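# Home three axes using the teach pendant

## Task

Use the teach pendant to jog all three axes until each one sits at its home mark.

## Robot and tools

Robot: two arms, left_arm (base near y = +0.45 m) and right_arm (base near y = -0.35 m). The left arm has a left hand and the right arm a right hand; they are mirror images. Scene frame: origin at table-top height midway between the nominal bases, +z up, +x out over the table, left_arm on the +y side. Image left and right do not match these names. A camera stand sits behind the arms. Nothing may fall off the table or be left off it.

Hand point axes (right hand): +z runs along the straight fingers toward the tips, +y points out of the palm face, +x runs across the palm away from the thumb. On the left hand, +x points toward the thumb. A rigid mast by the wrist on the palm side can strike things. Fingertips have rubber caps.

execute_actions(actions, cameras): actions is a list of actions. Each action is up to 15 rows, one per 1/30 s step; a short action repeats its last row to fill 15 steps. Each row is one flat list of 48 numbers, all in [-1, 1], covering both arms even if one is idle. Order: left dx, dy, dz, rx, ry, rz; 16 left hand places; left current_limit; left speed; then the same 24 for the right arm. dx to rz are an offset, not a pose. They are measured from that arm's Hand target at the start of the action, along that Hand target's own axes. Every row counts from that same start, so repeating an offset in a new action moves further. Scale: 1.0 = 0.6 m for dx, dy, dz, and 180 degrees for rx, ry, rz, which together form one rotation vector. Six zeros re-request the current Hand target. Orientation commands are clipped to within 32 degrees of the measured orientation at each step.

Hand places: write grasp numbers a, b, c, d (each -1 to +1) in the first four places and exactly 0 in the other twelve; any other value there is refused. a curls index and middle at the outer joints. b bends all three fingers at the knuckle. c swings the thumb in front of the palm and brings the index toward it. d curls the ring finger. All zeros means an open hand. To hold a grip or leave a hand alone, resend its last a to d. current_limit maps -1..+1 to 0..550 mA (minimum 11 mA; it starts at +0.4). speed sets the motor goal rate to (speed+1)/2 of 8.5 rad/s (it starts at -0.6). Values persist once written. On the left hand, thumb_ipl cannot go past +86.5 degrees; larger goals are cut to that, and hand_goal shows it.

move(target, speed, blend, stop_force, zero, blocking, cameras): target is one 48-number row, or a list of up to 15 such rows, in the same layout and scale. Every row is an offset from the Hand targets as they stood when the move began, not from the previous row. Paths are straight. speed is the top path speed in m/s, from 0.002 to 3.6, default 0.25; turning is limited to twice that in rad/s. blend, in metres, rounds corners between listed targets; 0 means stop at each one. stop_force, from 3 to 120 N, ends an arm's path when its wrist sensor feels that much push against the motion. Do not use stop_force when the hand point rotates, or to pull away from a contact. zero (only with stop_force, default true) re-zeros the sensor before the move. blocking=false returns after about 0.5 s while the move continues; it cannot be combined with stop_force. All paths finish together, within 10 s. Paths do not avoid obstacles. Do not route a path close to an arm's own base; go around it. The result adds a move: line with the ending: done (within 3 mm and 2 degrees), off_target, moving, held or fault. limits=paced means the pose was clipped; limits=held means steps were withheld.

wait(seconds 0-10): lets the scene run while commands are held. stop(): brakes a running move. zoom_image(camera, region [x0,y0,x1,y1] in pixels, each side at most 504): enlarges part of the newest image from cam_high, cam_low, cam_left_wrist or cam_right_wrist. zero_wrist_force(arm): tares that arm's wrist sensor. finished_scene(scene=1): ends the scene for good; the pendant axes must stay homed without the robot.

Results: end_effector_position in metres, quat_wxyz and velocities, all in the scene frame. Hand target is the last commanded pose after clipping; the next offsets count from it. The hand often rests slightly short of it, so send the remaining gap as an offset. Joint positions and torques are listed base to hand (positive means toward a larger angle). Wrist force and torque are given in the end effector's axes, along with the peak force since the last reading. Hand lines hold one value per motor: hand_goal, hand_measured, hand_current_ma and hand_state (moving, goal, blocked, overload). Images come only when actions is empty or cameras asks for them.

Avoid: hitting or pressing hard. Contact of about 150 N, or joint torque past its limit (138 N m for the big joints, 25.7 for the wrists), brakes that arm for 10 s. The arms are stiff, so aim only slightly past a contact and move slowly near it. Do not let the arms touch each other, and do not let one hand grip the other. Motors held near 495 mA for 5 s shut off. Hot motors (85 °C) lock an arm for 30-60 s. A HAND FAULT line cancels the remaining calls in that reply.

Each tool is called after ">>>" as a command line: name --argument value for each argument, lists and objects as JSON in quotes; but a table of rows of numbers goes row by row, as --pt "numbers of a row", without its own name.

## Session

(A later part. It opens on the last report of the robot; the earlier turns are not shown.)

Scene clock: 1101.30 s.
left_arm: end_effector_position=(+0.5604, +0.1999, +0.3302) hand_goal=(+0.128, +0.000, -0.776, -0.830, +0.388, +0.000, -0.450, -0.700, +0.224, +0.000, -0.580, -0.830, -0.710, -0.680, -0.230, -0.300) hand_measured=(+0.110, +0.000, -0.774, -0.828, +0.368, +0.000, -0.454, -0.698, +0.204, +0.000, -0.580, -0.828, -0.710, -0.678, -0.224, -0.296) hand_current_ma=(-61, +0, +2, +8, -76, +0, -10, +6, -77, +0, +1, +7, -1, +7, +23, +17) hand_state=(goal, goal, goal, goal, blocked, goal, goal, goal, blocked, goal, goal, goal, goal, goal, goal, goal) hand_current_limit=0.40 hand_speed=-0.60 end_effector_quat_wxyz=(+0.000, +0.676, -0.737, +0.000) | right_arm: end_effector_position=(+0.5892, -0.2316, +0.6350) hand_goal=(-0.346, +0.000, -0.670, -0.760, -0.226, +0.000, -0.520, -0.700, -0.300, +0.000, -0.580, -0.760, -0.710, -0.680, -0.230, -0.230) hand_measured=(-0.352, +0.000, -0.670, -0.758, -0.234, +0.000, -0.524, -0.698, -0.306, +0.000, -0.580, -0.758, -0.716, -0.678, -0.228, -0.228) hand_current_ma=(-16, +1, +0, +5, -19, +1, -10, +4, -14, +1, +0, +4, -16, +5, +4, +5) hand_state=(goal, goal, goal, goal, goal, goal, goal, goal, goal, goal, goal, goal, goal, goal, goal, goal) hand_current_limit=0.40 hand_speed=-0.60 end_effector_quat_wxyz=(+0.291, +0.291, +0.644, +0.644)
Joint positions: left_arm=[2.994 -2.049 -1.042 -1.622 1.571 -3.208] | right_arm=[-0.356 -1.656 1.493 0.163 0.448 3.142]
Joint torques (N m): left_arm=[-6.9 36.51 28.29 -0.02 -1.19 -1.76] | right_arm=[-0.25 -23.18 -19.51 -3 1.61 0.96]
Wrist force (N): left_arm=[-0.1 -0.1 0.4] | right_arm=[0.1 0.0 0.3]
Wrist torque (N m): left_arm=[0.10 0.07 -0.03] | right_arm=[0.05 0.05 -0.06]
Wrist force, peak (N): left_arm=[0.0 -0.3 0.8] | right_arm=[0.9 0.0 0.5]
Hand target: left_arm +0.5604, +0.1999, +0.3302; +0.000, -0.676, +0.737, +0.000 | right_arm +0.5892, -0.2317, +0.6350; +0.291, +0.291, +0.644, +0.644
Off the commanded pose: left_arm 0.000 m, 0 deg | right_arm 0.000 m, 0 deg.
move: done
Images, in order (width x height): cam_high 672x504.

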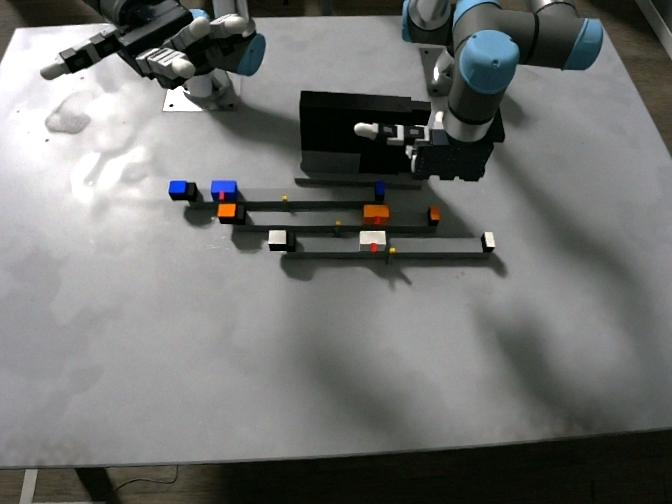

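>>> move --pt "0 0 0 0 0 0 0 0.65 0 0 0 0 0 0 0 0 0 0 0 0 0 0 0.4 -0.6 0.528 -0.1417 -0.0673 0.0528 0.1204 -0.0212 0 0.3 0 0 0 0 0 0 0 0 0 0 0 0 0 0 0.4 -0.6" --pt "0 0 0 0 0 0 0 0.65 0 0 0 0 0 0 0 0 0 0 0 0 0 0 0.4 -0.6 0.9467 -0.3583 -0.166 0.1056 0.2407 -0.0425 0 0.3 0 0 0 0 0 0 0 0 0 0 0 0 0 0 0.4 -0.6" --pt "0 0 0 0 0 0 0 0.65 0 0 0 0 0 0 0 0 0 0 0 0 0 0 0.4 -0.6 0.9812 -0.6417 -0.18 0.1056 0.2407 -0.0425 0 0.3 0 0 0 0 0 0 0 0 0 0 0 0 0 0 0.4 -0.6" --speed 0.25 --blend '[0.05,0.03,0]' --cameras '["all"]'

Scene clock: 1227.20 s.
left_arm: end_effector_position=(+0.5604, +0.1999, +0.3302) hand_goal=(+0.128, +0.000, -0.776, -0.830, +0.388, +0.000, -0.450, -0.700, +0.224, +0.000, -0.580, -0.830, -0.710, -0.680, -0.230, -0.300) hand_measured=(+0.110, +0.000, -0.774, -0.828, +0.368, +0.000, -0.454, -0.698, +0.204, +0.000, -0.580, -0.828, -0.710, -0.678, -0.224, -0.296) hand_current_ma=(-61, +0, +2, +8, -76, +0, -10, +6, -77, +0, +1, +7, -1, +7, +23, +17) hand_state=(goal, goal, goal, goal, blocked, goal, goal, goal, blocked, goal, goal, goal, goal, goal, goal, goal) hand_current_limit=0.40 hand_speed=-0.60 end_effector_quat_wxyz=(+0.000, +0.676, -0.737, +0.000) | right_arm: end_effector_position=(+0.1194, +0.1392, +0.2501) hand_goal=(-0.346, +0.000, -0.670, -0.760, -0.226, +0.000, -0.520, -0.700, -0.300, +0.000, -0.580, -0.760, -0.710, -0.680, -0.230, -0.230) hand_measured=(-0.354, +0.000, -0.670, -0.758, -0.234, +0.000, -0.524, -0.698, -0.308, +0.000, -0.580, -0.758, -0.718, -0.678, -0.228, -0.228) hand_current_ma=(-22, +1, +0, +5, -23, +1, -10, +4, -21, +1, +0, +4, -19, +5, +4, +5) hand_state=(goal, goal, goal, goal, goal, goal, goal, goal, goal, goal, goal, goal, goal, goal, goal, goal) hand_current_limit=0.40 hand_speed=-0.60 end_effector_quat_wxyz=(+0.025, +0.035, +0.818, +0.573) end_effector_velocity=(+0.000, +0.000, -0.001) end_effector_angular_velocity=(+0.002, -0.001, +0.001)
Joint positions: left_arm=[2.994 -2.049 -1.042 -1.622 1.571 -3.208] | right_arm=[0.869 -1.684 2.36 -0.244 0.956 2.881]
Joint velocities: left_arm=[within noise] | right_arm=[0 0.002 0.002 -0.006 -0.001 0]
Joint torques (N m): left_arm=[-6.88 36.25 27.99 -0.08 -1.21 -1.8] | right_arm=[-13.27 -4.25 -6.09 -3.04 -2.18 -1.09]
Wrist force (N): left_arm=[-0.1 -0.1 0.4] | right_arm=[-0.2 -0.5 0.0]
Wrist torque (N m): left_arm=[0.11 0.07 -0.03] | right_arm=[-0.05 -0.02 -0.07]
Wrist force, peak (N): left_arm=[-0.1 -0.1 0.8] | right_arm=[-0.2 -3.0 0.7]
Hand target: left_arm +0.5604, +0.1999, +0.3302; +0.000, -0.676, +0.737, +0.000 | right_arm +0.1194, +0.1392, +0.2500; +0.025, +0.035, +0.818, +0.573
Off the commanded pose: left_arm 0.000 m, 0 deg | right_arm 0.000 m, 0 deg.
move: done
camera_calibration:
cam_left_wrist: T_world_to_cam=[[0.722802, 0.690202, -0.0343349, -0.559787], [0.47511, -0.460242, 0.749965, -0.480023], [0.501825, -0.558389, -0.660585, 0.174212], [0, 0, 0, 1]] pos_world=[0.545255, 0.262717, 0.455863]
cam_right_wrist: T_world_to_cam=[[0.797376, 0.191021, 0.572453, -0.22492], [0.357198, -0.913963, -0.192566, 0.0829753], [0.486416, 0.358026, -0.797005, 0.212713], [0, 0, 0, 1]] pos_world=[0.0462403, 0.0426441, 0.314267]

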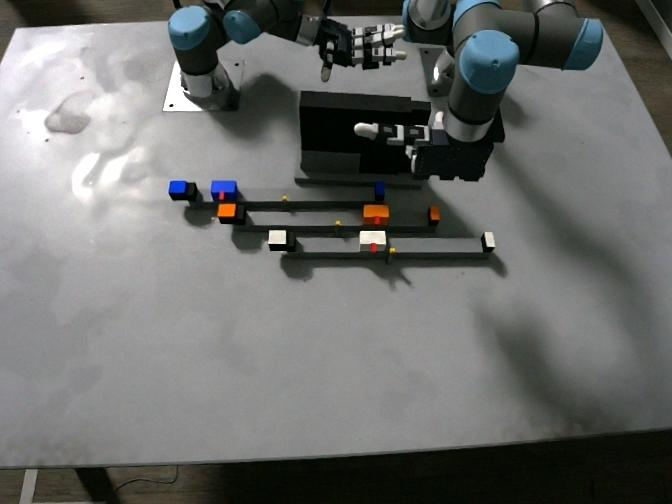

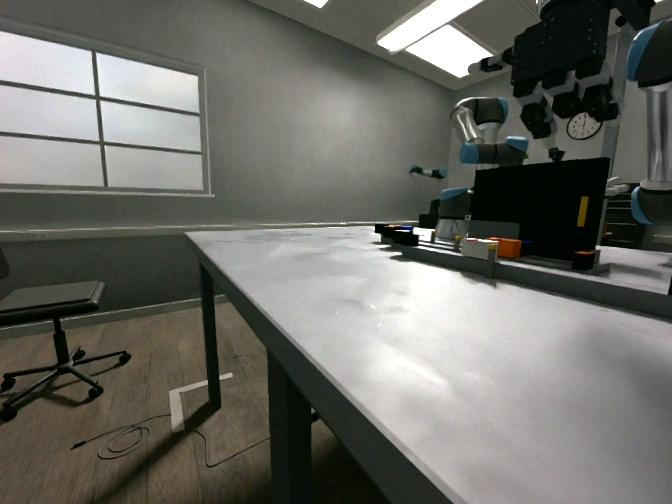

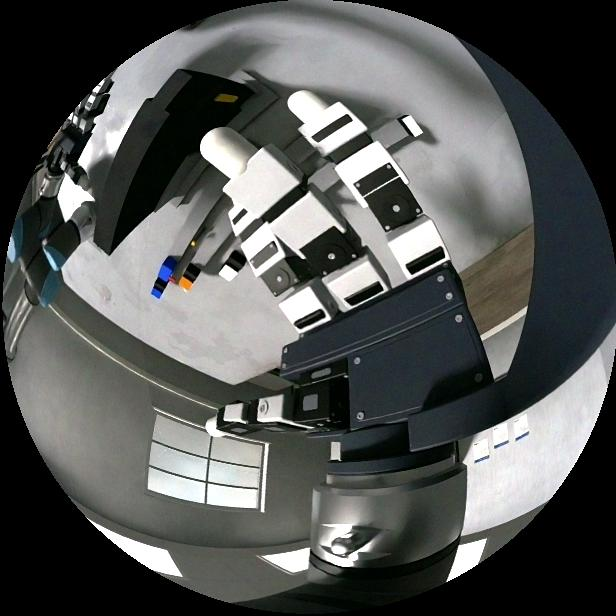

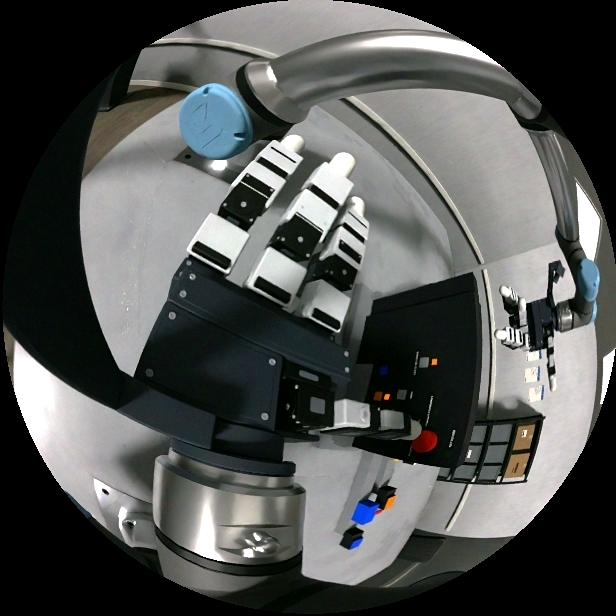

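>>> zoom_image --camera "cam_right_wrist" --region '[340, 260, 500, 480]'

>>> zoom_image --camera "cam_right_wrist" --region '[360, 340, 470, 460]'

Scaled by 2.291 from the camera's 616x616 image, which has a finer 880x880 frame.

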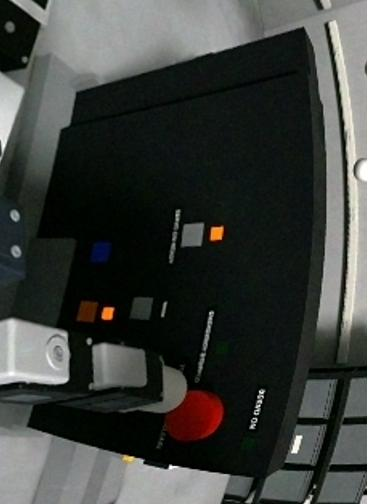

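Scaled by 4.200 from the camera's 616x616 image, which has a finer 880x880 frame.

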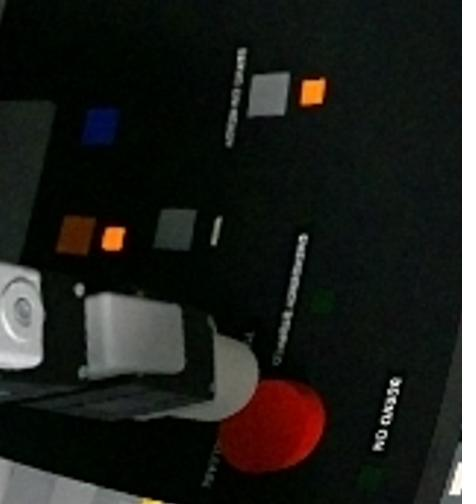

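>>> zoom_image --camera "cam_left_wrist" --region '[150, 50, 310, 190]'

>>> zoom_image --camera "cam_low" --region '[460, 140, 640, 290]'

Scaled by 3.150 from the camera's 616x616 image, which has a finer 880x880 frame.

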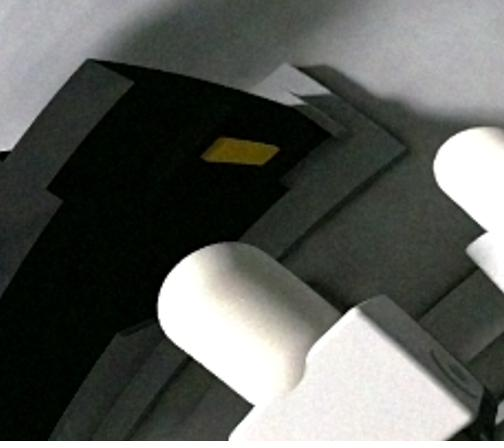

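Scaled by 2.800.

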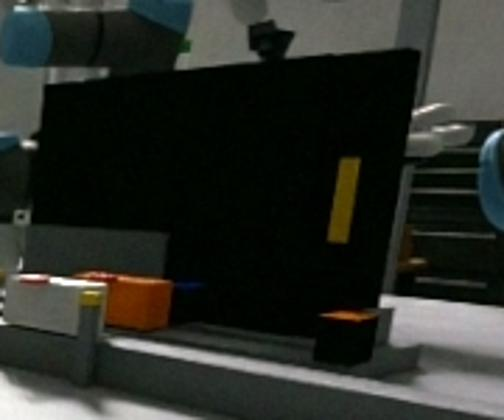

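>>> zoom_image --camera "cam_low" --region '[460, 0, 672, 160]'

>>> zoom_image --camera "cam_high" --region '[330, 60, 530, 210]'

Scaled by 2.377.

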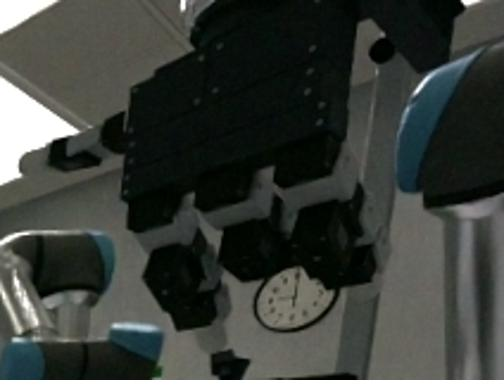

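Scaled by 2.520.

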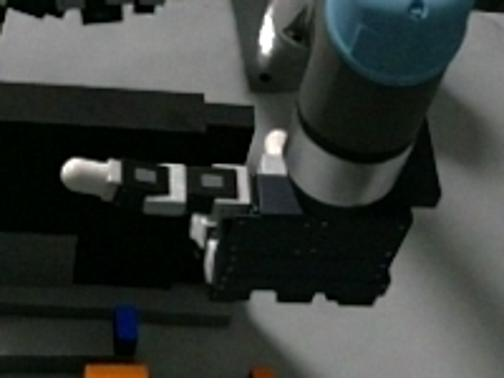

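>>> move --pt "0.0138 0.0664 0.217 0 0 0 0 0.65 0 0 0 0 0 0 0 0 0 0 0 0 0 0 0.4 -0.6 -0.0182 -0.1585 0.052 0 0 0 0 0.3 0 0 0 0 0 0 0 0 0 0 0 0 0 0 0.4 -0.6" --pt "0.0168 0.0996 0.3553 0 0 0 0 0.65 0 0 0 0 0 0 0 0 0 0 0 0 0 0 0.4 -0.6 -0.0182 -0.1585 0.052 0 0 0 0 0.3 0 0 0 0 0 0 0 0 0 0 0 0 0 0 0.4 -0.6" --pt "0.0205 0.1428 0.3553 0 0 0 0 0.65 0 0 0 0 0 0 0 0 0 0 0 0 0 0 0.4 -0.6 -0.0182 -0.1585 0.052 0 0 0 0 0.3 0 0 0 0 0 0 0 0 0 0 0 0 0 0 0.4 -0.6" --speed '[0.15,0.15,0.05]' --blend '[0.03,0,0]' --cameras '["all"]'

>>> zoom_image --camera "cam_left_wrist" --region '[100, 50, 310, 250]'

>>> zoom_image --camera "cam_right_wrist" --region '[340, 260, 520, 480]'

>>> zoom_image --camera "cam_high" --region '[330, 60, 530, 210]'

>>> zoom_image --camera "cam_low" --region '[460, 130, 672, 290]'

Scene clock: 1354.17 s.
left_arm: end_effector_position=(+0.4740, +0.1950, +0.1170) hand_goal=(+0.128, +0.000, -0.776, -0.830, +0.388, +0.000, -0.450, -0.700, +0.224, +0.000, -0.580, -0.830, -0.710, -0.680, -0.230, -0.300) hand_measured=(+0.110, +0.000, -0.776, -0.828, +0.368, +0.002, -0.454, -0.698, +0.204, +0.000, -0.580, -0.828, -0.710, -0.678, -0.224, -0.296) hand_current_ma=(-61, +0, +2, +7, -72, +5, -10, +6, -76, +0, +1, +7, -1, +7, +23, +16) hand_state=(goal, goal, goal, goal, goal, goal, goal, goal, blocked, goal, goal, goal, goal, goal, goal, goal) hand_current_limit=0.40 hand_speed=-0.60 end_effector_quat_wxyz=(+0.000, +0.676, -0.737, +0.000) end_effector_velocity=(+0.001, +0.001, +0.001) end_effector_angular_velocity=(+0.000, +0.002, +0.003) | right_arm: end_effector_position=(+0.1300, +0.1351, +0.1500) hand_goal=(-0.346, +0.000, -0.670, -0.760, -0.226, +0.000, -0.520, -0.700, -0.300, +0.000, -0.580, -0.760, -0.710, -0.680, -0.230, -0.230) hand_measured=(-0.354, +0.000, -0.670, -0.758, -0.234, +0.000, -0.524, -0.698, -0.308, +0.000, -0.580, -0.758, -0.718, -0.678, -0.228, -0.228) hand_current_ma=(-22, +1, +0, +5, -23, +1, -10, +4, -21, +1, +0, +4, -19, +5, +4, +5) hand_state=(goal, goal, goal, goal, goal, goal, goal, goal, goal, goal, goal, goal, goal, goal, goal, goal) hand_current_limit=0.40 hand_speed=-0.60 end_effector_quat_wxyz=(+0.025, +0.035, +0.818, +0.573)
Joint positions: left_arm=[2.964 -1.988 -1.703 -1.022 1.571 -3.238] | right_arm=[0.82 -1.41 2.477 -0.62 0.912 2.856]
Joint velocities: left_arm=[0.003 -0.001 0.004 -0.005 0 0] | right_arm=[within noise]
Joint torques (N m): left_arm=[4.27 31.43 25.35 -1.2 -1.09 0.41] | right_arm=[12.3 -21.93 -19.86 1.96 1.37 0.96]
Wrist force (N): left_arm=[-0.2 -3.5 0.7] | right_arm=[-0.7 -0.2 0.2]
Wrist torque (N m): left_arm=[0.00 0.00 0.16] | right_arm=[-0.03 0.05 -0.08]
Wrist force, peak (N): left_arm=[-0.1 -3.8 0.3] | right_arm=[-0.9 -0.6 -0.1]
Hand target: left_arm +0.4740, +0.1950, +0.1170; +0.000, -0.676, +0.737, +0.000 | right_arm +0.1300, +0.1351, +0.1500; +0.025, +0.035, +0.818, +0.573
Off the commanded pose: left_arm 0.000 m, 0 deg | right_arm 0.000 m, 0 deg.
move: done
camera_calibration:
cam_left_wrist: T_world_to_cam=[[0.722803, 0.690205, -0.0342308, -0.50123], [0.474992, -0.460227, 0.750049, -0.281259], [0.501934, -0.558397, -0.660496, 0.073978], [0, 0, 0, 1]] pos_world=[0.458755, 0.257817, 0.242663]
cam_right_wrist: T_world_to_cam=[[0.797393, 0.191008, 0.572433, -0.175363], [0.357136, -0.914, -0.192505, 0.0561222], [0.486434, 0.357939, -0.797033, 0.129204], [0, 0, 0, 1]] pos_world=[0.0569405, 0.0385441, 0.214167]

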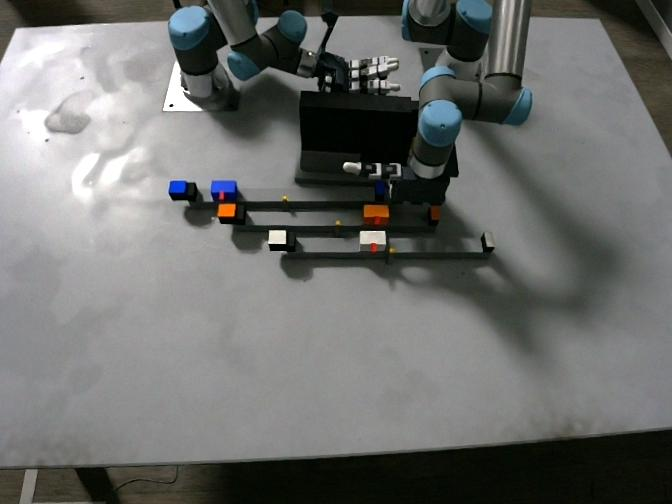

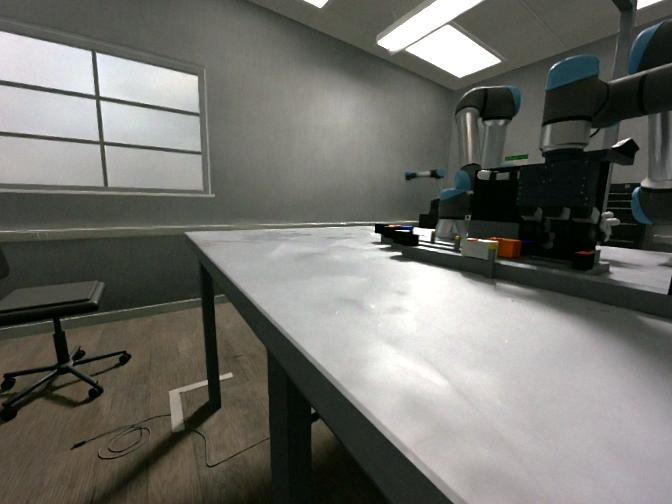

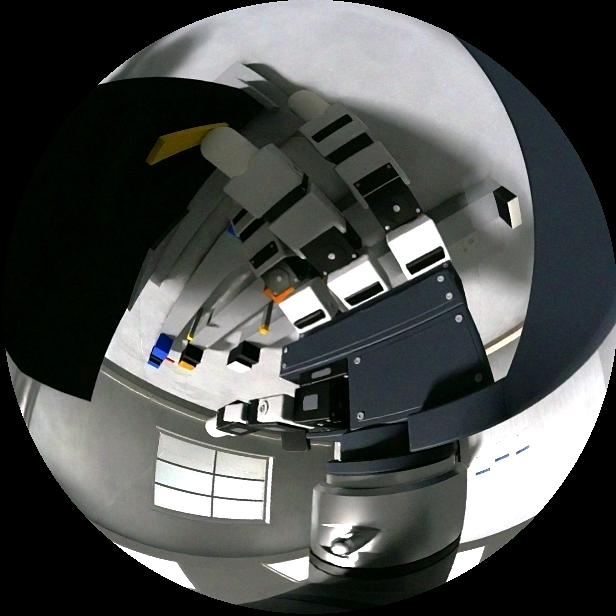

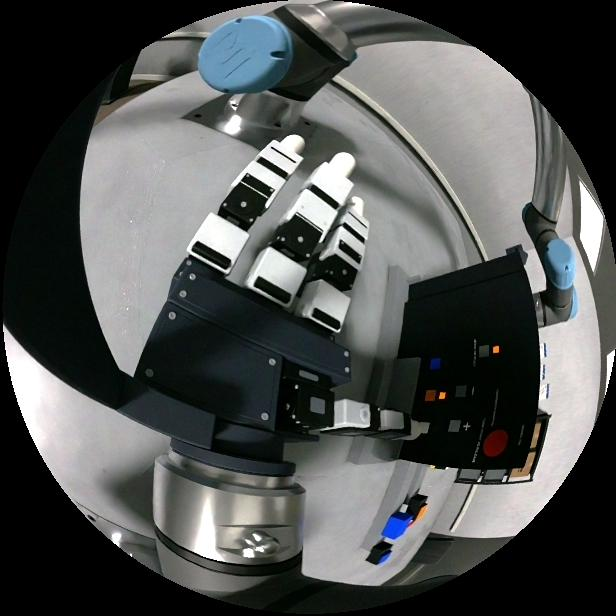

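Scaled by 2.400 from the camera's 616x616 image, which has a finer 880x880 frame.

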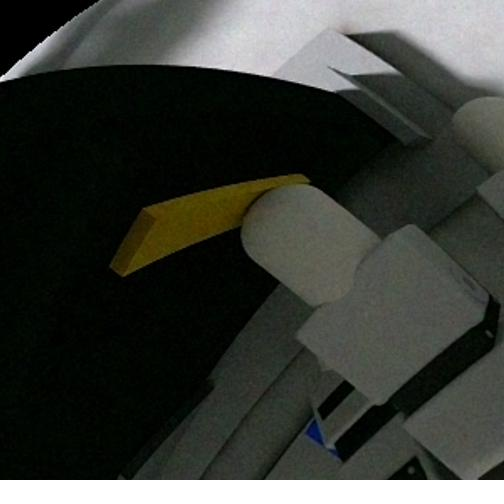

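Scaled by 2.291 from the camera's 616x616 image, which has a finer 880x880 frame.

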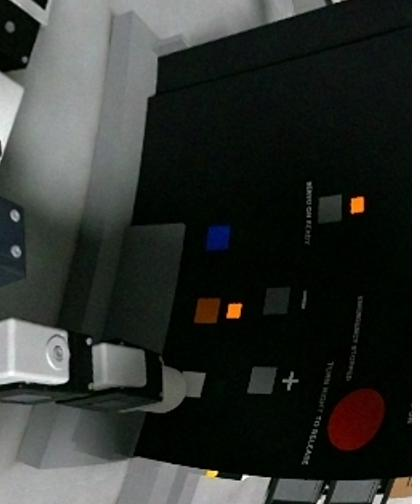

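Scaled by 2.520.

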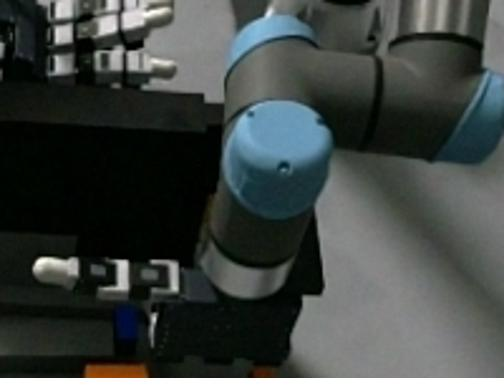

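Scaled by 2.377.

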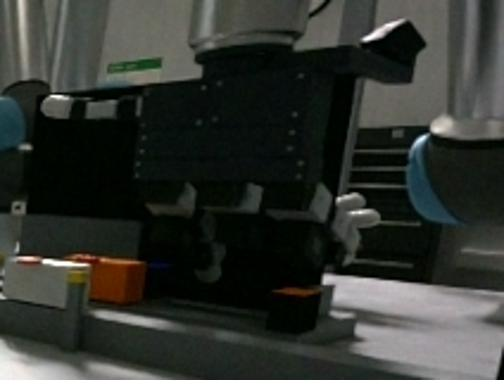

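>>> wait --seconds 0.2

>>> zoom_image --camera "cam_left_wrist" --region '[150, 90, 270, 200]'

Scene clock: 1436.73 s.
left_arm: end_effector_position=(+0.4740, +0.1950, +0.1170) hand_goal=(+0.128, +0.000, -0.776, -0.830, +0.388, +0.000, -0.450, -0.700, +0.224, +0.000, -0.580, -0.830, -0.710, -0.680, -0.230, -0.300) hand_measured=(+0.110, +0.000, -0.776, -0.828, +0.368, +0.002, -0.454, -0.698, +0.204, +0.000, -0.580, -0.828, -0.710, -0.678, -0.224, -0.296) hand_current_ma=(-61, +0, +2, +7, -72, +5, -10, +6, -76, +0, +1, +7, -1, +7, +23, +16) hand_state=(goal, goal, goal, goal, goal, goal, goal, goal, blocked, goal, goal, goal, goal, goal, goal, goal) hand_current_limit=0.40 hand_speed=-0.60 end_effector_quat_wxyz=(+0.000, +0.676, -0.737, +0.000) | right_arm: end_effector_position=(+0.1300, +0.1351, +0.1500) hand_goal=(-0.346, +0.000, -0.670, -0.760, -0.226, +0.000, -0.520, -0.700, -0.300, +0.000, -0.580, -0.760, -0.710, -0.680, -0.230, -0.230) hand_measured=(-0.354, +0.000, -0.670, -0.758, -0.234, +0.000, -0.524, -0.698, -0.308, +0.000, -0.580, -0.758, -0.718, -0.678, -0.228, -0.228) hand_current_ma=(-22, +1, +0, +5, -23, +1, -10, +4, -21, +1, +0, +4, -19, +5, +4, +5) hand_state=(goal, goal, goal, goal, goal, goal, goal, goal, goal, goal, goal, goal, goal, goal, goal, goal) hand_current_limit=0.40 hand_speed=-0.60 end_effector_quat_wxyz=(+0.025, +0.035, +0.818, +0.573)
Joint positions: left_arm=[2.964 -1.988 -1.702 -1.022 1.571 -3.238] | right_arm=[0.82 -1.41 2.477 -0.62 0.912 2.856]
Joint torques (N m): left_arm=[5.3 30.5 9.79 -0.87 -1.2 1.4] | right_arm=[12.33 -23.46 -20.4 2.02 1.33 1.26]
Wrist force (N): left_arm=[0.2 -3.2 0.1] | right_arm=[-0.6 -0.3 0.2]
Wrist torque (N m): left_arm=[0.09 -0.05 0.17] | right_arm=[-0.04 0.04 -0.08]
Wrist force, peak (N): left_arm=[-0.4 -3.6 0.8] | right_arm=[-0.9 -0.4 0.2]
Hand target: left_arm +0.4740, +0.1950, +0.1170; +0.000, -0.676, +0.737, +0.000 | right_arm +0.1300, +0.1351, +0.1500; +0.025, +0.035, +0.818, +0.573
Off the commanded pose: left_arm 0.000 m, 0 deg | right_arm 0.000 m, 0 deg.
wait: 0.20 s; at rest from the start

Scaled by 4.200 from the camera's 616x616 image, which has a finer 880x880 frame.
This view is cut from an older image: the scene may have changed since it was taken.

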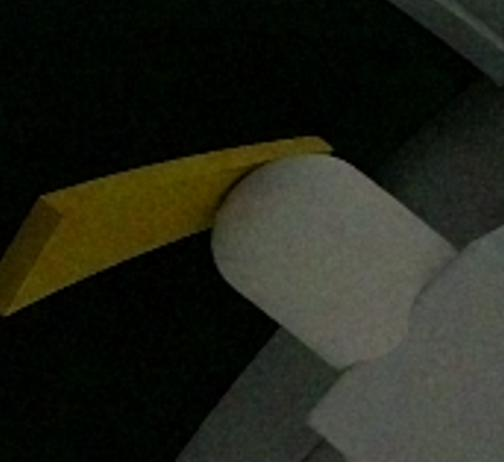

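>>> wait --seconds 0.1 --cameras '["cam_right_wrist", "cam_left_wrist"]'

>>> zoom_image --camera "cam_right_wrist" --region '[400, 240, 560, 490]'

>>> zoom_image --camera "cam_left_wrist" --region '[130, 80, 270, 200]'

Scene clock: 1443.20 s.
left_arm: end_effector_position=(+0.4740, +0.1950, +0.1170) hand_goal=(+0.128, +0.000, -0.776, -0.830, +0.388, +0.000, -0.450, -0.700, +0.224, +0.000, -0.580, -0.830, -0.710, -0.680, -0.230, -0.300) hand_measured=(+0.110, +0.000, -0.776, -0.828, +0.368, +0.002, -0.454, -0.698, +0.204, +0.000, -0.580, -0.828, -0.710, -0.678, -0.224, -0.296) hand_current_ma=(-61, +0, +2, +7, -72, +5, -10, +6, -76, +0, +1, +7, -1, +7, +23, +16) hand_state=(goal, goal, goal, goal, goal, goal, goal, goal, blocked, goal, goal, goal, goal, goal, goal, goal) hand_current_limit=0.40 hand_speed=-0.60 end_effector_quat_wxyz=(+0.000, +0.676, -0.737, +0.000) | right_arm: end_effector_position=(+0.1300, +0.1351, +0.1500) hand_goal=(-0.346, +0.000, -0.670, -0.760, -0.226, +0.000, -0.520, -0.700, -0.300, +0.000, -0.580, -0.760, -0.710, -0.680, -0.230, -0.230) hand_measured=(-0.354, +0.000, -0.670, -0.758, -0.234, +0.000, -0.524, -0.698, -0.308, +0.000, -0.580, -0.758, -0.718, -0.678, -0.228, -0.228) hand_current_ma=(-22, +1, +0, +5, -23, +1, -10, +4, -21, +1, +0, +4, -19, +5, +4, +5) hand_state=(goal, goal, goal, goal, goal, goal, goal, goal, goal, goal, goal, goal, goal, goal, goal, goal) hand_current_limit=0.40 hand_speed=-0.60 end_effector_quat_wxyz=(+0.025, +0.035, +0.818, +0.573)
Joint positions: left_arm=[2.964 -1.988 -1.702 -1.022 1.571 -3.238] | right_arm=[0.82 -1.41 2.477 -0.62 0.912 2.856]
Joint torques (N m): left_arm=[5.6 30.47 7.37 -0.89 -1.3 1.49] | right_arm=[12.34 -22.45 -21.11 1.74 1.29 1.22]
Wrist force (N): left_arm=[0.1 -3.4 0.5] | right_arm=[-0.5 -0.4 0.4]
Wrist torque (N m): left_arm=[0.03 -0.02 0.17] | right_arm=[-0.07 0.02 -0.08]
Wrist force, peak (N): left_arm=[-0.2 -3.5 1.0] | right_arm=[-0.7 -0.6 0.1]
Hand target: left_arm +0.4740, +0.1950, +0.1170; +0.000, -0.676, +0.737, +0.000 | right_arm +0.1300, +0.1351, +0.1500; +0.025, +0.035, +0.818, +0.573
Off the commanded pose: left_arm 0.000 m, 0 deg | right_arm 0.000 m, 0 deg.
wait: 0.10 s; at rest from the start
camera_calibration:
cam_left_wrist: T_world_to_cam=[[0.722802, 0.690202, -0.0343349, -0.501345], [0.47511, -0.460242, 0.749965, -0.28129], [0.501825, -0.558389, -0.660585, 0.0740527], [0, 0, 0, 1]] pos_world=[0.458855, 0.257917, 0.242663]
cam_right_wrist: T_world_to_cam=[[0.797393, 0.191008, 0.572433, -0.175363], [0.357136, -0.914, -0.192505, 0.0561222], [0.486434, 0.357939, -0.797033, 0.129204], [0, 0, 0, 1]] pos_world=[0.0569405, 0.0385441, 0.214167]
Images, in order (width x height): cam_left_wrist 616x616, cam_right_wrist 616x616.

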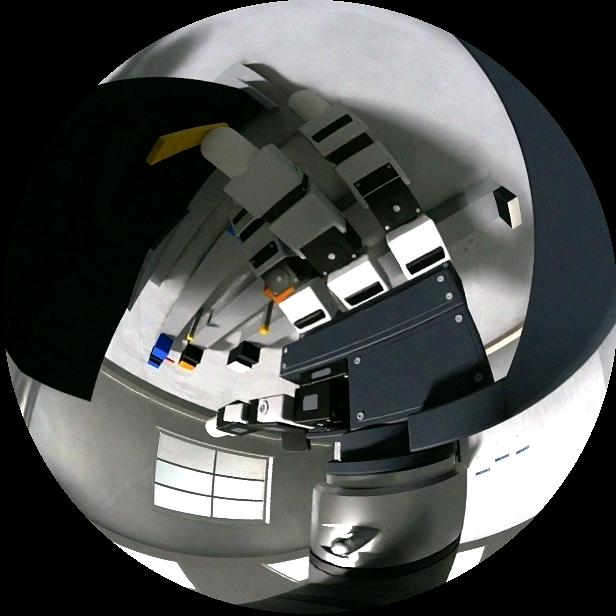

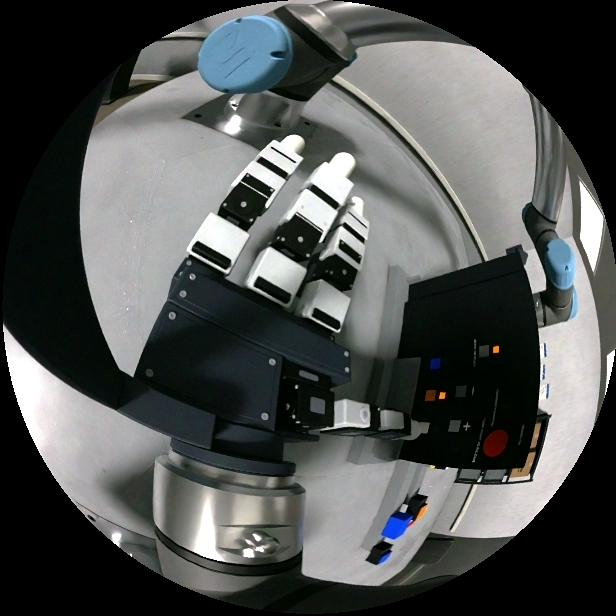

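Scaled by 2.016 from the camera's 616x616 image, which has a finer 880x880 frame.

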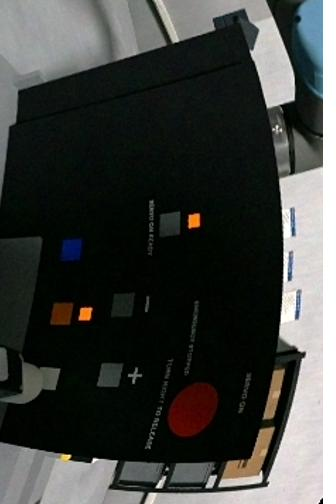

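Scaled by 3.600 from the camera's 616x616 image, which has a finer 880x880 frame.

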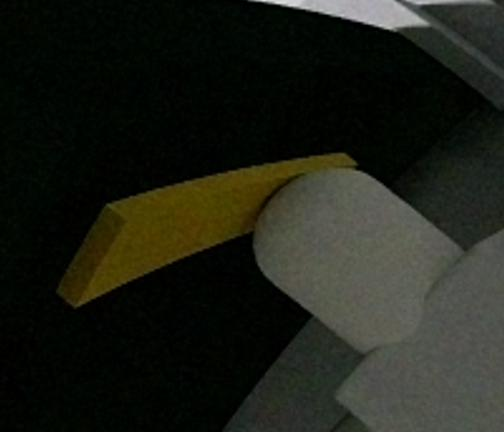

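>>> move --target '[0,0.0033,0,0,0,0,0,0.65,0,0,0,0,0,0,0,0,0,0,0,0,0,0,0.4,-0.6,0,0,0,0,0,0,0,0.3,0,0,0,0,0,0,0,0,0,0,0,0,0,0,0.4,-0.6]' --speed 0.01 --cameras '["cam_right_wrist"]'

>>> zoom_image --camera "cam_right_wrist" --region '[400, 240, 560, 490]'

Scene clock: 1451.27 s.
left_arm: end_effector_position=(+0.4720, +0.1952, +0.1170) hand_goal=(+0.128, +0.000, -0.776, -0.830, +0.388, +0.000, -0.450, -0.700, +0.224, +0.000, -0.580, -0.830, -0.710, -0.680, -0.230, -0.300) hand_measured=(+0.110, +0.000, -0.776, -0.828, +0.368, +0.004, -0.454, -0.698, +0.204, +0.000, -0.580, -0.828, -0.710, -0.678, -0.224, -0.296) hand_current_ma=(-61, +0, +2, +7, -72, +8, -9, +6, -76, +0, +1, +7, -1, +7, +23, +16) hand_state=(goal, goal, goal, goal, goal, goal, goal, goal, blocked, goal, goal, goal, goal, goal, goal, goal) hand_current_limit=0.40 hand_speed=-0.60 end_effector_quat_wxyz=(+0.000, +0.676, -0.737, +0.000) | right_arm: end_effector_position=(+0.1300, +0.1351, +0.1500) hand_goal=(-0.346, +0.000, -0.670, -0.760, -0.226, +0.000, -0.520, -0.700, -0.300, +0.000, -0.580, -0.760, -0.710, -0.680, -0.230, -0.230) hand_measured=(-0.354, +0.000, -0.670, -0.758, -0.234, +0.000, -0.524, -0.698, -0.308, +0.000, -0.580, -0.758, -0.718, -0.678, -0.228, -0.228) hand_current_ma=(-22, +1, +0, +5, -23, +1, -10, +4, -21, +1, +0, +4, -19, +5, +4, +5) hand_state=(goal, goal, goal, goal, goal, goal, goal, goal, goal, goal, goal, goal, goal, goal, goal, goal) hand_current_limit=0.40 hand_speed=-0.60 end_effector_quat_wxyz=(+0.025, +0.035, +0.818, +0.573)
Joint positions: left_arm=[2.964 -1.984 -1.709 -1.02 1.571 -3.238] | right_arm=[0.82 -1.41 2.477 -0.62 0.912 2.856]
Joint torques (N m): left_arm=[-8.45 38.31 14.13 3.4 -1.28 -1.91] | right_arm=[11.83 -22.38 -20.73 1.4 1.38 1.08]
Wrist force (N): left_arm=[-0.4 -3.5 0.7] | right_arm=[-0.8 -0.3 0.1]
Wrist torque (N m): left_arm=[0.03 0.02 0.16] | right_arm=[-0.05 0.05 -0.09]
Wrist force, peak (N): left_arm=[0.1 -4.3 0.4] | right_arm=[-0.8 -0.2 0.4]
Hand target: left_arm +0.4720, +0.1952, +0.1170; +0.000, -0.676, +0.737, +0.000 | right_arm +0.1300, +0.1351, +0.1500; +0.025, +0.035, +0.818, +0.573
Off the commanded pose: left_arm 0.000 m, 0 deg | right_arm 0.000 m, 0 deg.
move: done
camera_calibration:
cam_right_wrist: T_world_to_cam=[[0.797393, 0.191008, 0.572433, -0.175363], [0.357136, -0.914, -0.192505, 0.0561222], [0.486434, 0.357939, -0.797033, 0.129204], [0, 0, 0, 1]] pos_world=[0.0569405, 0.0385441, 0.214167]
Images, in order (width x height): cam_right_wrist 616x616.

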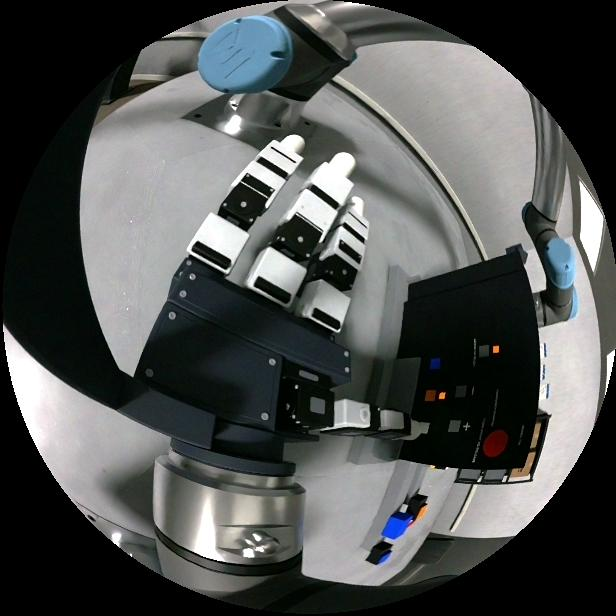

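Scaled by 2.016 from the camera's 616x616 image, which has a finer 880x880 frame.

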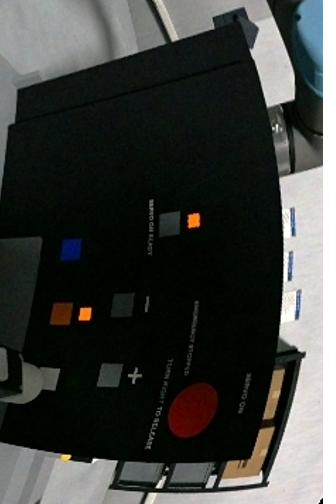

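>>> zoom_image --camera "cam_right_wrist" --region '[470, 370, 560, 480]'

>>> move --target '[0,0.0033,0,0,0,0,0,0.65,0,0,0,0,0,0,0,0,0,0,0,0,0,0,0.4,-0.6,0,0,0,0,0,0,0,0.3,0,0,0,0,0,0,0,0,0,0,0,0,0,0,0.4,-0.6]' --speed 0.01 --cameras '["cam_right_wrist", "cam_left_wrist"]'

>>> zoom_image --camera "cam_right_wrist" --region '[400, 240, 560, 490]'

>>> zoom_image --camera "cam_left_wrist" --region '[130, 80, 270, 200]'

Scaled by 4.582 from the camera's 616x616 image, which has a finer 880x880 frame.

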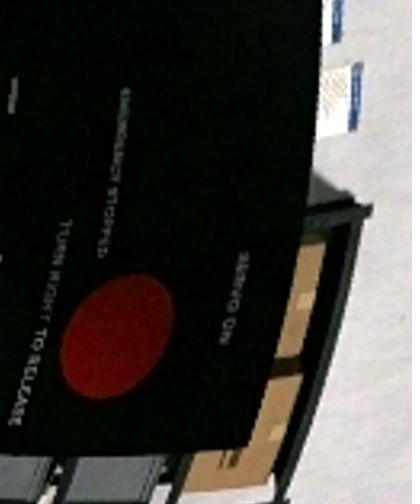

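Scene clock: 1460.47 s.
left_arm: end_effector_position=(+0.4700, +0.1954, +0.1170) hand_goal=(+0.128, +0.000, -0.776, -0.830, +0.388, +0.000, -0.450, -0.700, +0.224, +0.000, -0.580, -0.830, -0.710, -0.680, -0.230, -0.300) hand_measured=(+0.110, +0.000, -0.776, -0.828, +0.368, +0.006, -0.454, -0.698, +0.204, +0.000, -0.580, -0.828, -0.710, -0.678, -0.224, -0.296) hand_current_ma=(-61, +0, +2, +7, -72, +13, -9, +5, -76, +0, +1, +7, -1, +7, +23, +16) hand_state=(goal, goal, goal, goal, goal, goal, goal, goal, blocked, goal, goal, goal, goal, goal, goal, goal) hand_current_limit=0.40 hand_speed=-0.60 end_effector_quat_wxyz=(+0.000, +0.676, -0.737, +0.000) | right_arm: end_effector_position=(+0.1300, +0.1351, +0.1500) hand_goal=(-0.346, +0.000, -0.670, -0.760, -0.226, +0.000, -0.520, -0.700, -0.300, +0.000, -0.580, -0.760, -0.710, -0.680, -0.230, -0.230) hand_measured=(-0.354, +0.000, -0.670, -0.758, -0.234, +0.000, -0.524, -0.698, -0.308, +0.000, -0.580, -0.758, -0.718, -0.678, -0.228, -0.228) hand_current_ma=(-22, +1, +0, +5, -23, +1, -10, +4, -21, +1, +0, +4, -19, +5, +4, +5) hand_state=(goal, goal, goal, goal, goal, goal, goal, goal, goal, goal, goal, goal, goal, goal, goal, goal) hand_current_limit=0.40 hand_speed=-0.60 end_effector_quat_wxyz=(+0.025, +0.035, +0.818, +0.573)
Joint positions: left_arm=[2.964 -1.98 -1.714 -1.018 1.571 -3.238] | right_arm=[0.82 -1.41 2.477 -0.62 0.912 2.856]
Joint torques (N m): left_arm=[-7.84 38.94 13.06 3.05 -1.09 -1.89] | right_arm=[11.41 -22.04 -20.67 1.26 1.17 1.13]
Wrist force (N): left_arm=[-0.4 -4.5 0.6] | right_arm=[-0.4 -0.2 0.3]
Wrist torque (N m): left_arm=[0.00 0.01 0.19] | right_arm=[-0.03 0.01 -0.06]
Wrist force, peak (N): left_arm=[0.0 -4.6 0.6] | right_arm=[-0.9 -0.2 0.3]
Hand target: left_arm +0.4700, +0.1954, +0.1170; +0.000, -0.676, +0.737, +0.000 | right_arm +0.1300, +0.1351, +0.1500; +0.025, +0.035, +0.818, +0.573
Off the commanded pose: left_arm 0.000 m, 0 deg | right_arm 0.000 m, 0 deg.
move: done
camera_calibration:
cam_left_wrist: T_world_to_cam=[[0.722802, 0.690202, -0.0343349, -0.49866], [0.47511, -0.460242, 0.749965, -0.279252], [0.501825, -0.558389, -0.660585, 0.0762275], [0, 0, 0, 1]] pos_world=[0.454855, 0.258217, 0.242663]
cam_right_wrist: T_world_to_cam=[[0.797393, 0.191008, 0.572433, -0.175363], [0.357136, -0.914, -0.192505, 0.0561222], [0.486434, 0.357939, -0.797033, 0.129204], [0, 0, 0, 1]] pos_world=[0.0569405, 0.0385441, 0.214167]
Images, in order (width x height): cam_left_wrist 616x616, cam_right_wrist 616x616.

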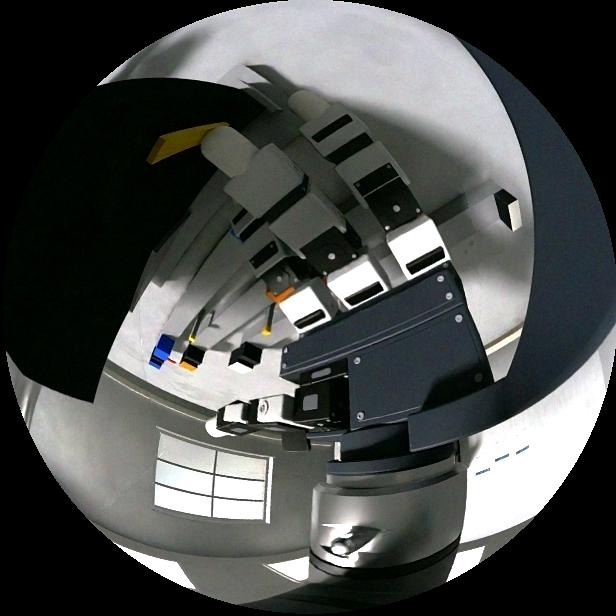

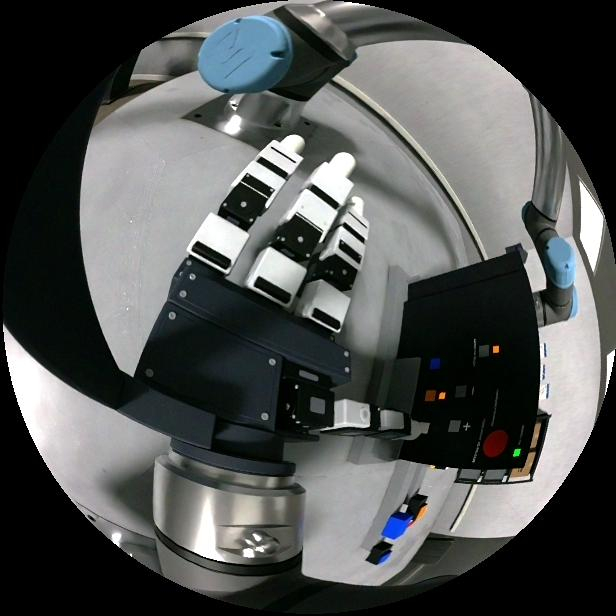

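Scaled by 2.016 from the camera's 616x616 image, which has a finer 880x880 frame.

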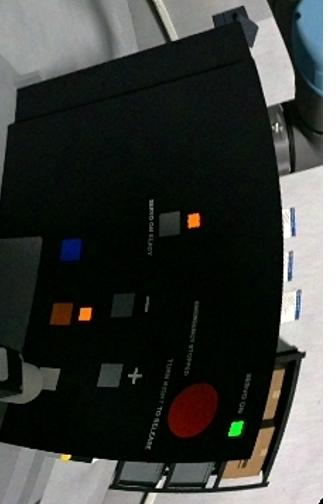

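Scaled by 3.600 from the camera's 616x616 image, which has a finer 880x880 frame.

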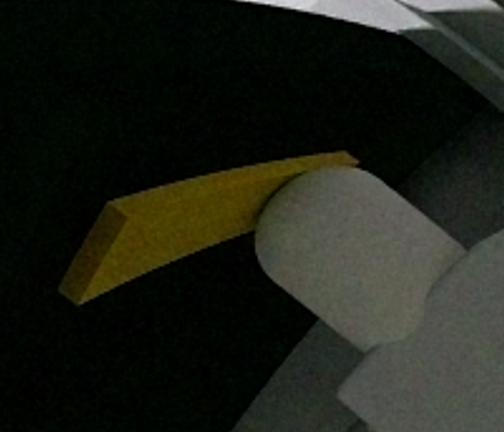

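>>> move --target '[0,0,0,0,0,0,0,0.65,0,0,0,0,0,0,0,0,0,0,0,0,0,0,0.4,-0.6,-0.09,0.0615,0.0628,0,0,0,0,0.3,0,0,0,0,0,0,0,0,0,0,0,0,0,0,0.4,-0.6]' --speed 0.1 --cameras '["cam_right_wrist", "cam_high"]'

>>> zoom_image --camera "cam_right_wrist" --region '[370, 280, 530, 480]'

>>> zoom_image --camera "cam_high" --region '[160, 170, 500, 270]'

Scene clock: 1511.83 s.
left_arm: end_effector_position=(+0.4700, +0.1954, +0.1170) hand_goal=(+0.128, +0.000, -0.776, -0.830, +0.388, +0.000, -0.450, -0.700, +0.224, +0.000, -0.580, -0.830, -0.710, -0.680, -0.230, -0.300) hand_measured=(+0.110, +0.000, -0.776, -0.828, +0.368, +0.006, -0.454, -0.698, +0.204, +0.000, -0.580, -0.828, -0.710, -0.678, -0.224, -0.296) hand_current_ma=(-61, +0, +2, +7, -72, +13, -9, +5, -76, +0, +1, +7, -1, +7, +23, +16) hand_state=(goal, goal, goal, goal, goal, goal, goal, goal, blocked, goal, goal, goal, goal, goal, goal, goal) hand_current_limit=0.40 hand_speed=-0.60 end_effector_quat_wxyz=(+0.000, +0.676, -0.737, +0.000) | right_arm: end_effector_position=(+0.1880, +0.1782, +0.1717) hand_goal=(-0.346, +0.000, -0.670, -0.760, -0.226, +0.000, -0.520, -0.700, -0.300, +0.000, -0.580, -0.760, -0.710, -0.680, -0.230, -0.230) hand_measured=(-0.354, +0.000, -0.670, -0.758, -0.234, +0.000, -0.524, -0.698, -0.308, +0.000, -0.580, -0.758, -0.718, -0.678, -0.228, -0.228) hand_current_ma=(-22, +1, +0, +5, -23, +1, -10, +4, -21, +1, +0, +4, -19, +5, +4, +5) hand_state=(goal, goal, goal, goal, goal, goal, goal, goal, goal, goal, goal, goal, goal, goal, goal, goal) hand_current_limit=0.40 hand_speed=-0.60 end_effector_quat_wxyz=(+0.025, +0.035, +0.818, +0.573)
Joint positions: left_arm=[2.964 -1.98 -1.714 -1.018 1.571 -3.238] | right_arm=[0.786 -1.346 2.288 -0.482 0.881 2.836]
Joint torques (N m): left_arm=[0.24 30.54 24.98 -1.19 -1.12 0.59] | right_arm=[14.02 -23.21 -14.14 -2.06 1.11 1.17]
Wrist force (N): left_arm=[-0.3 -4.4 0.6] | right_arm=[-0.2 -0.3 0.3]
Wrist torque (N m): left_arm=[0.03 0.00 0.19] | right_arm=[-0.05 0.03 -0.02]
Wrist force, peak (N): left_arm=[-0.4 -4.9 0.7] | right_arm=[-1.1 0.6 1.4]
Hand target: left_arm +0.4700, +0.1954, +0.1170; +0.000, -0.676, +0.737, +0.000 | right_arm +0.1879, +0.1783, +0.1718; +0.025, +0.035, +0.818, +0.573
Off the commanded pose: left_arm 0.000 m, 0 deg | right_arm 0.000 m, 0 deg.
move: done
camera_calibration:
cam_right_wrist: T_world_to_cam=[[0.797427, 0.190916, 0.572417, -0.242236], [0.356986, -0.914071, -0.192445, 0.0790427], [0.486489, 0.357806, -0.79706, 0.102998], [0, 0, 0, 1]] pos_world=[0.114841, 0.0816443, 0.235967]
Images, in order (width x height): cam_high 672x504, cam_right_wrist 616x616.

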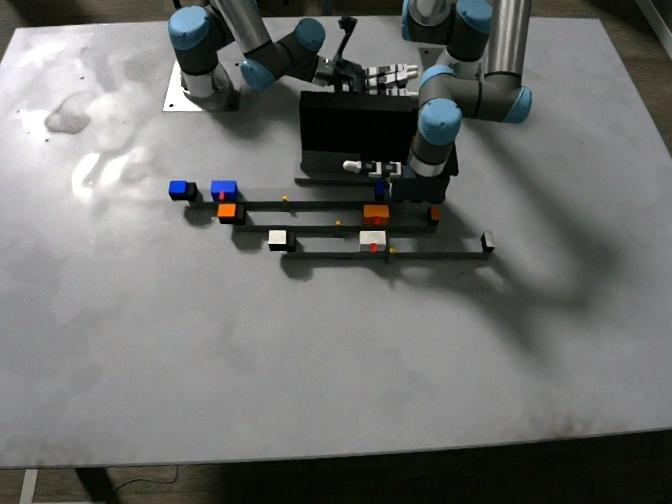

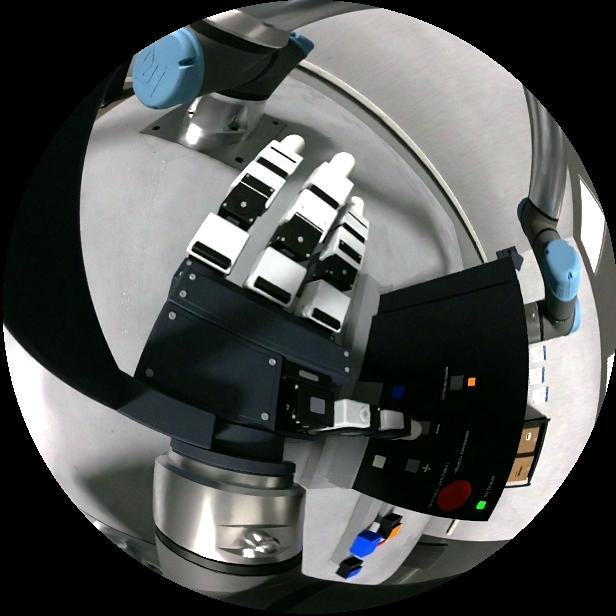

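Scaled by 2.520 from the camera's 616x616 image, which has a finer 880x880 frame.

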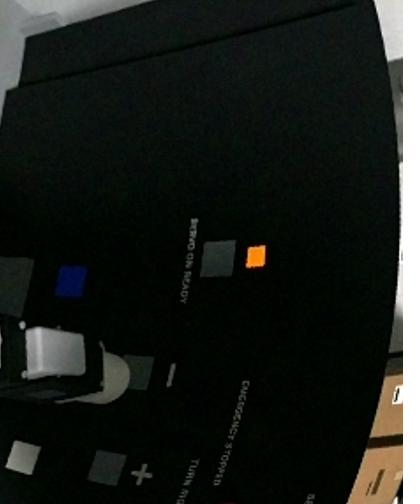

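Scaled by 1.482.

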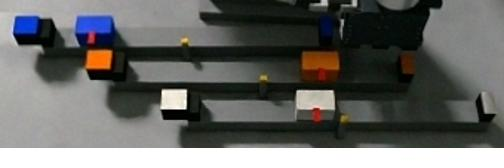

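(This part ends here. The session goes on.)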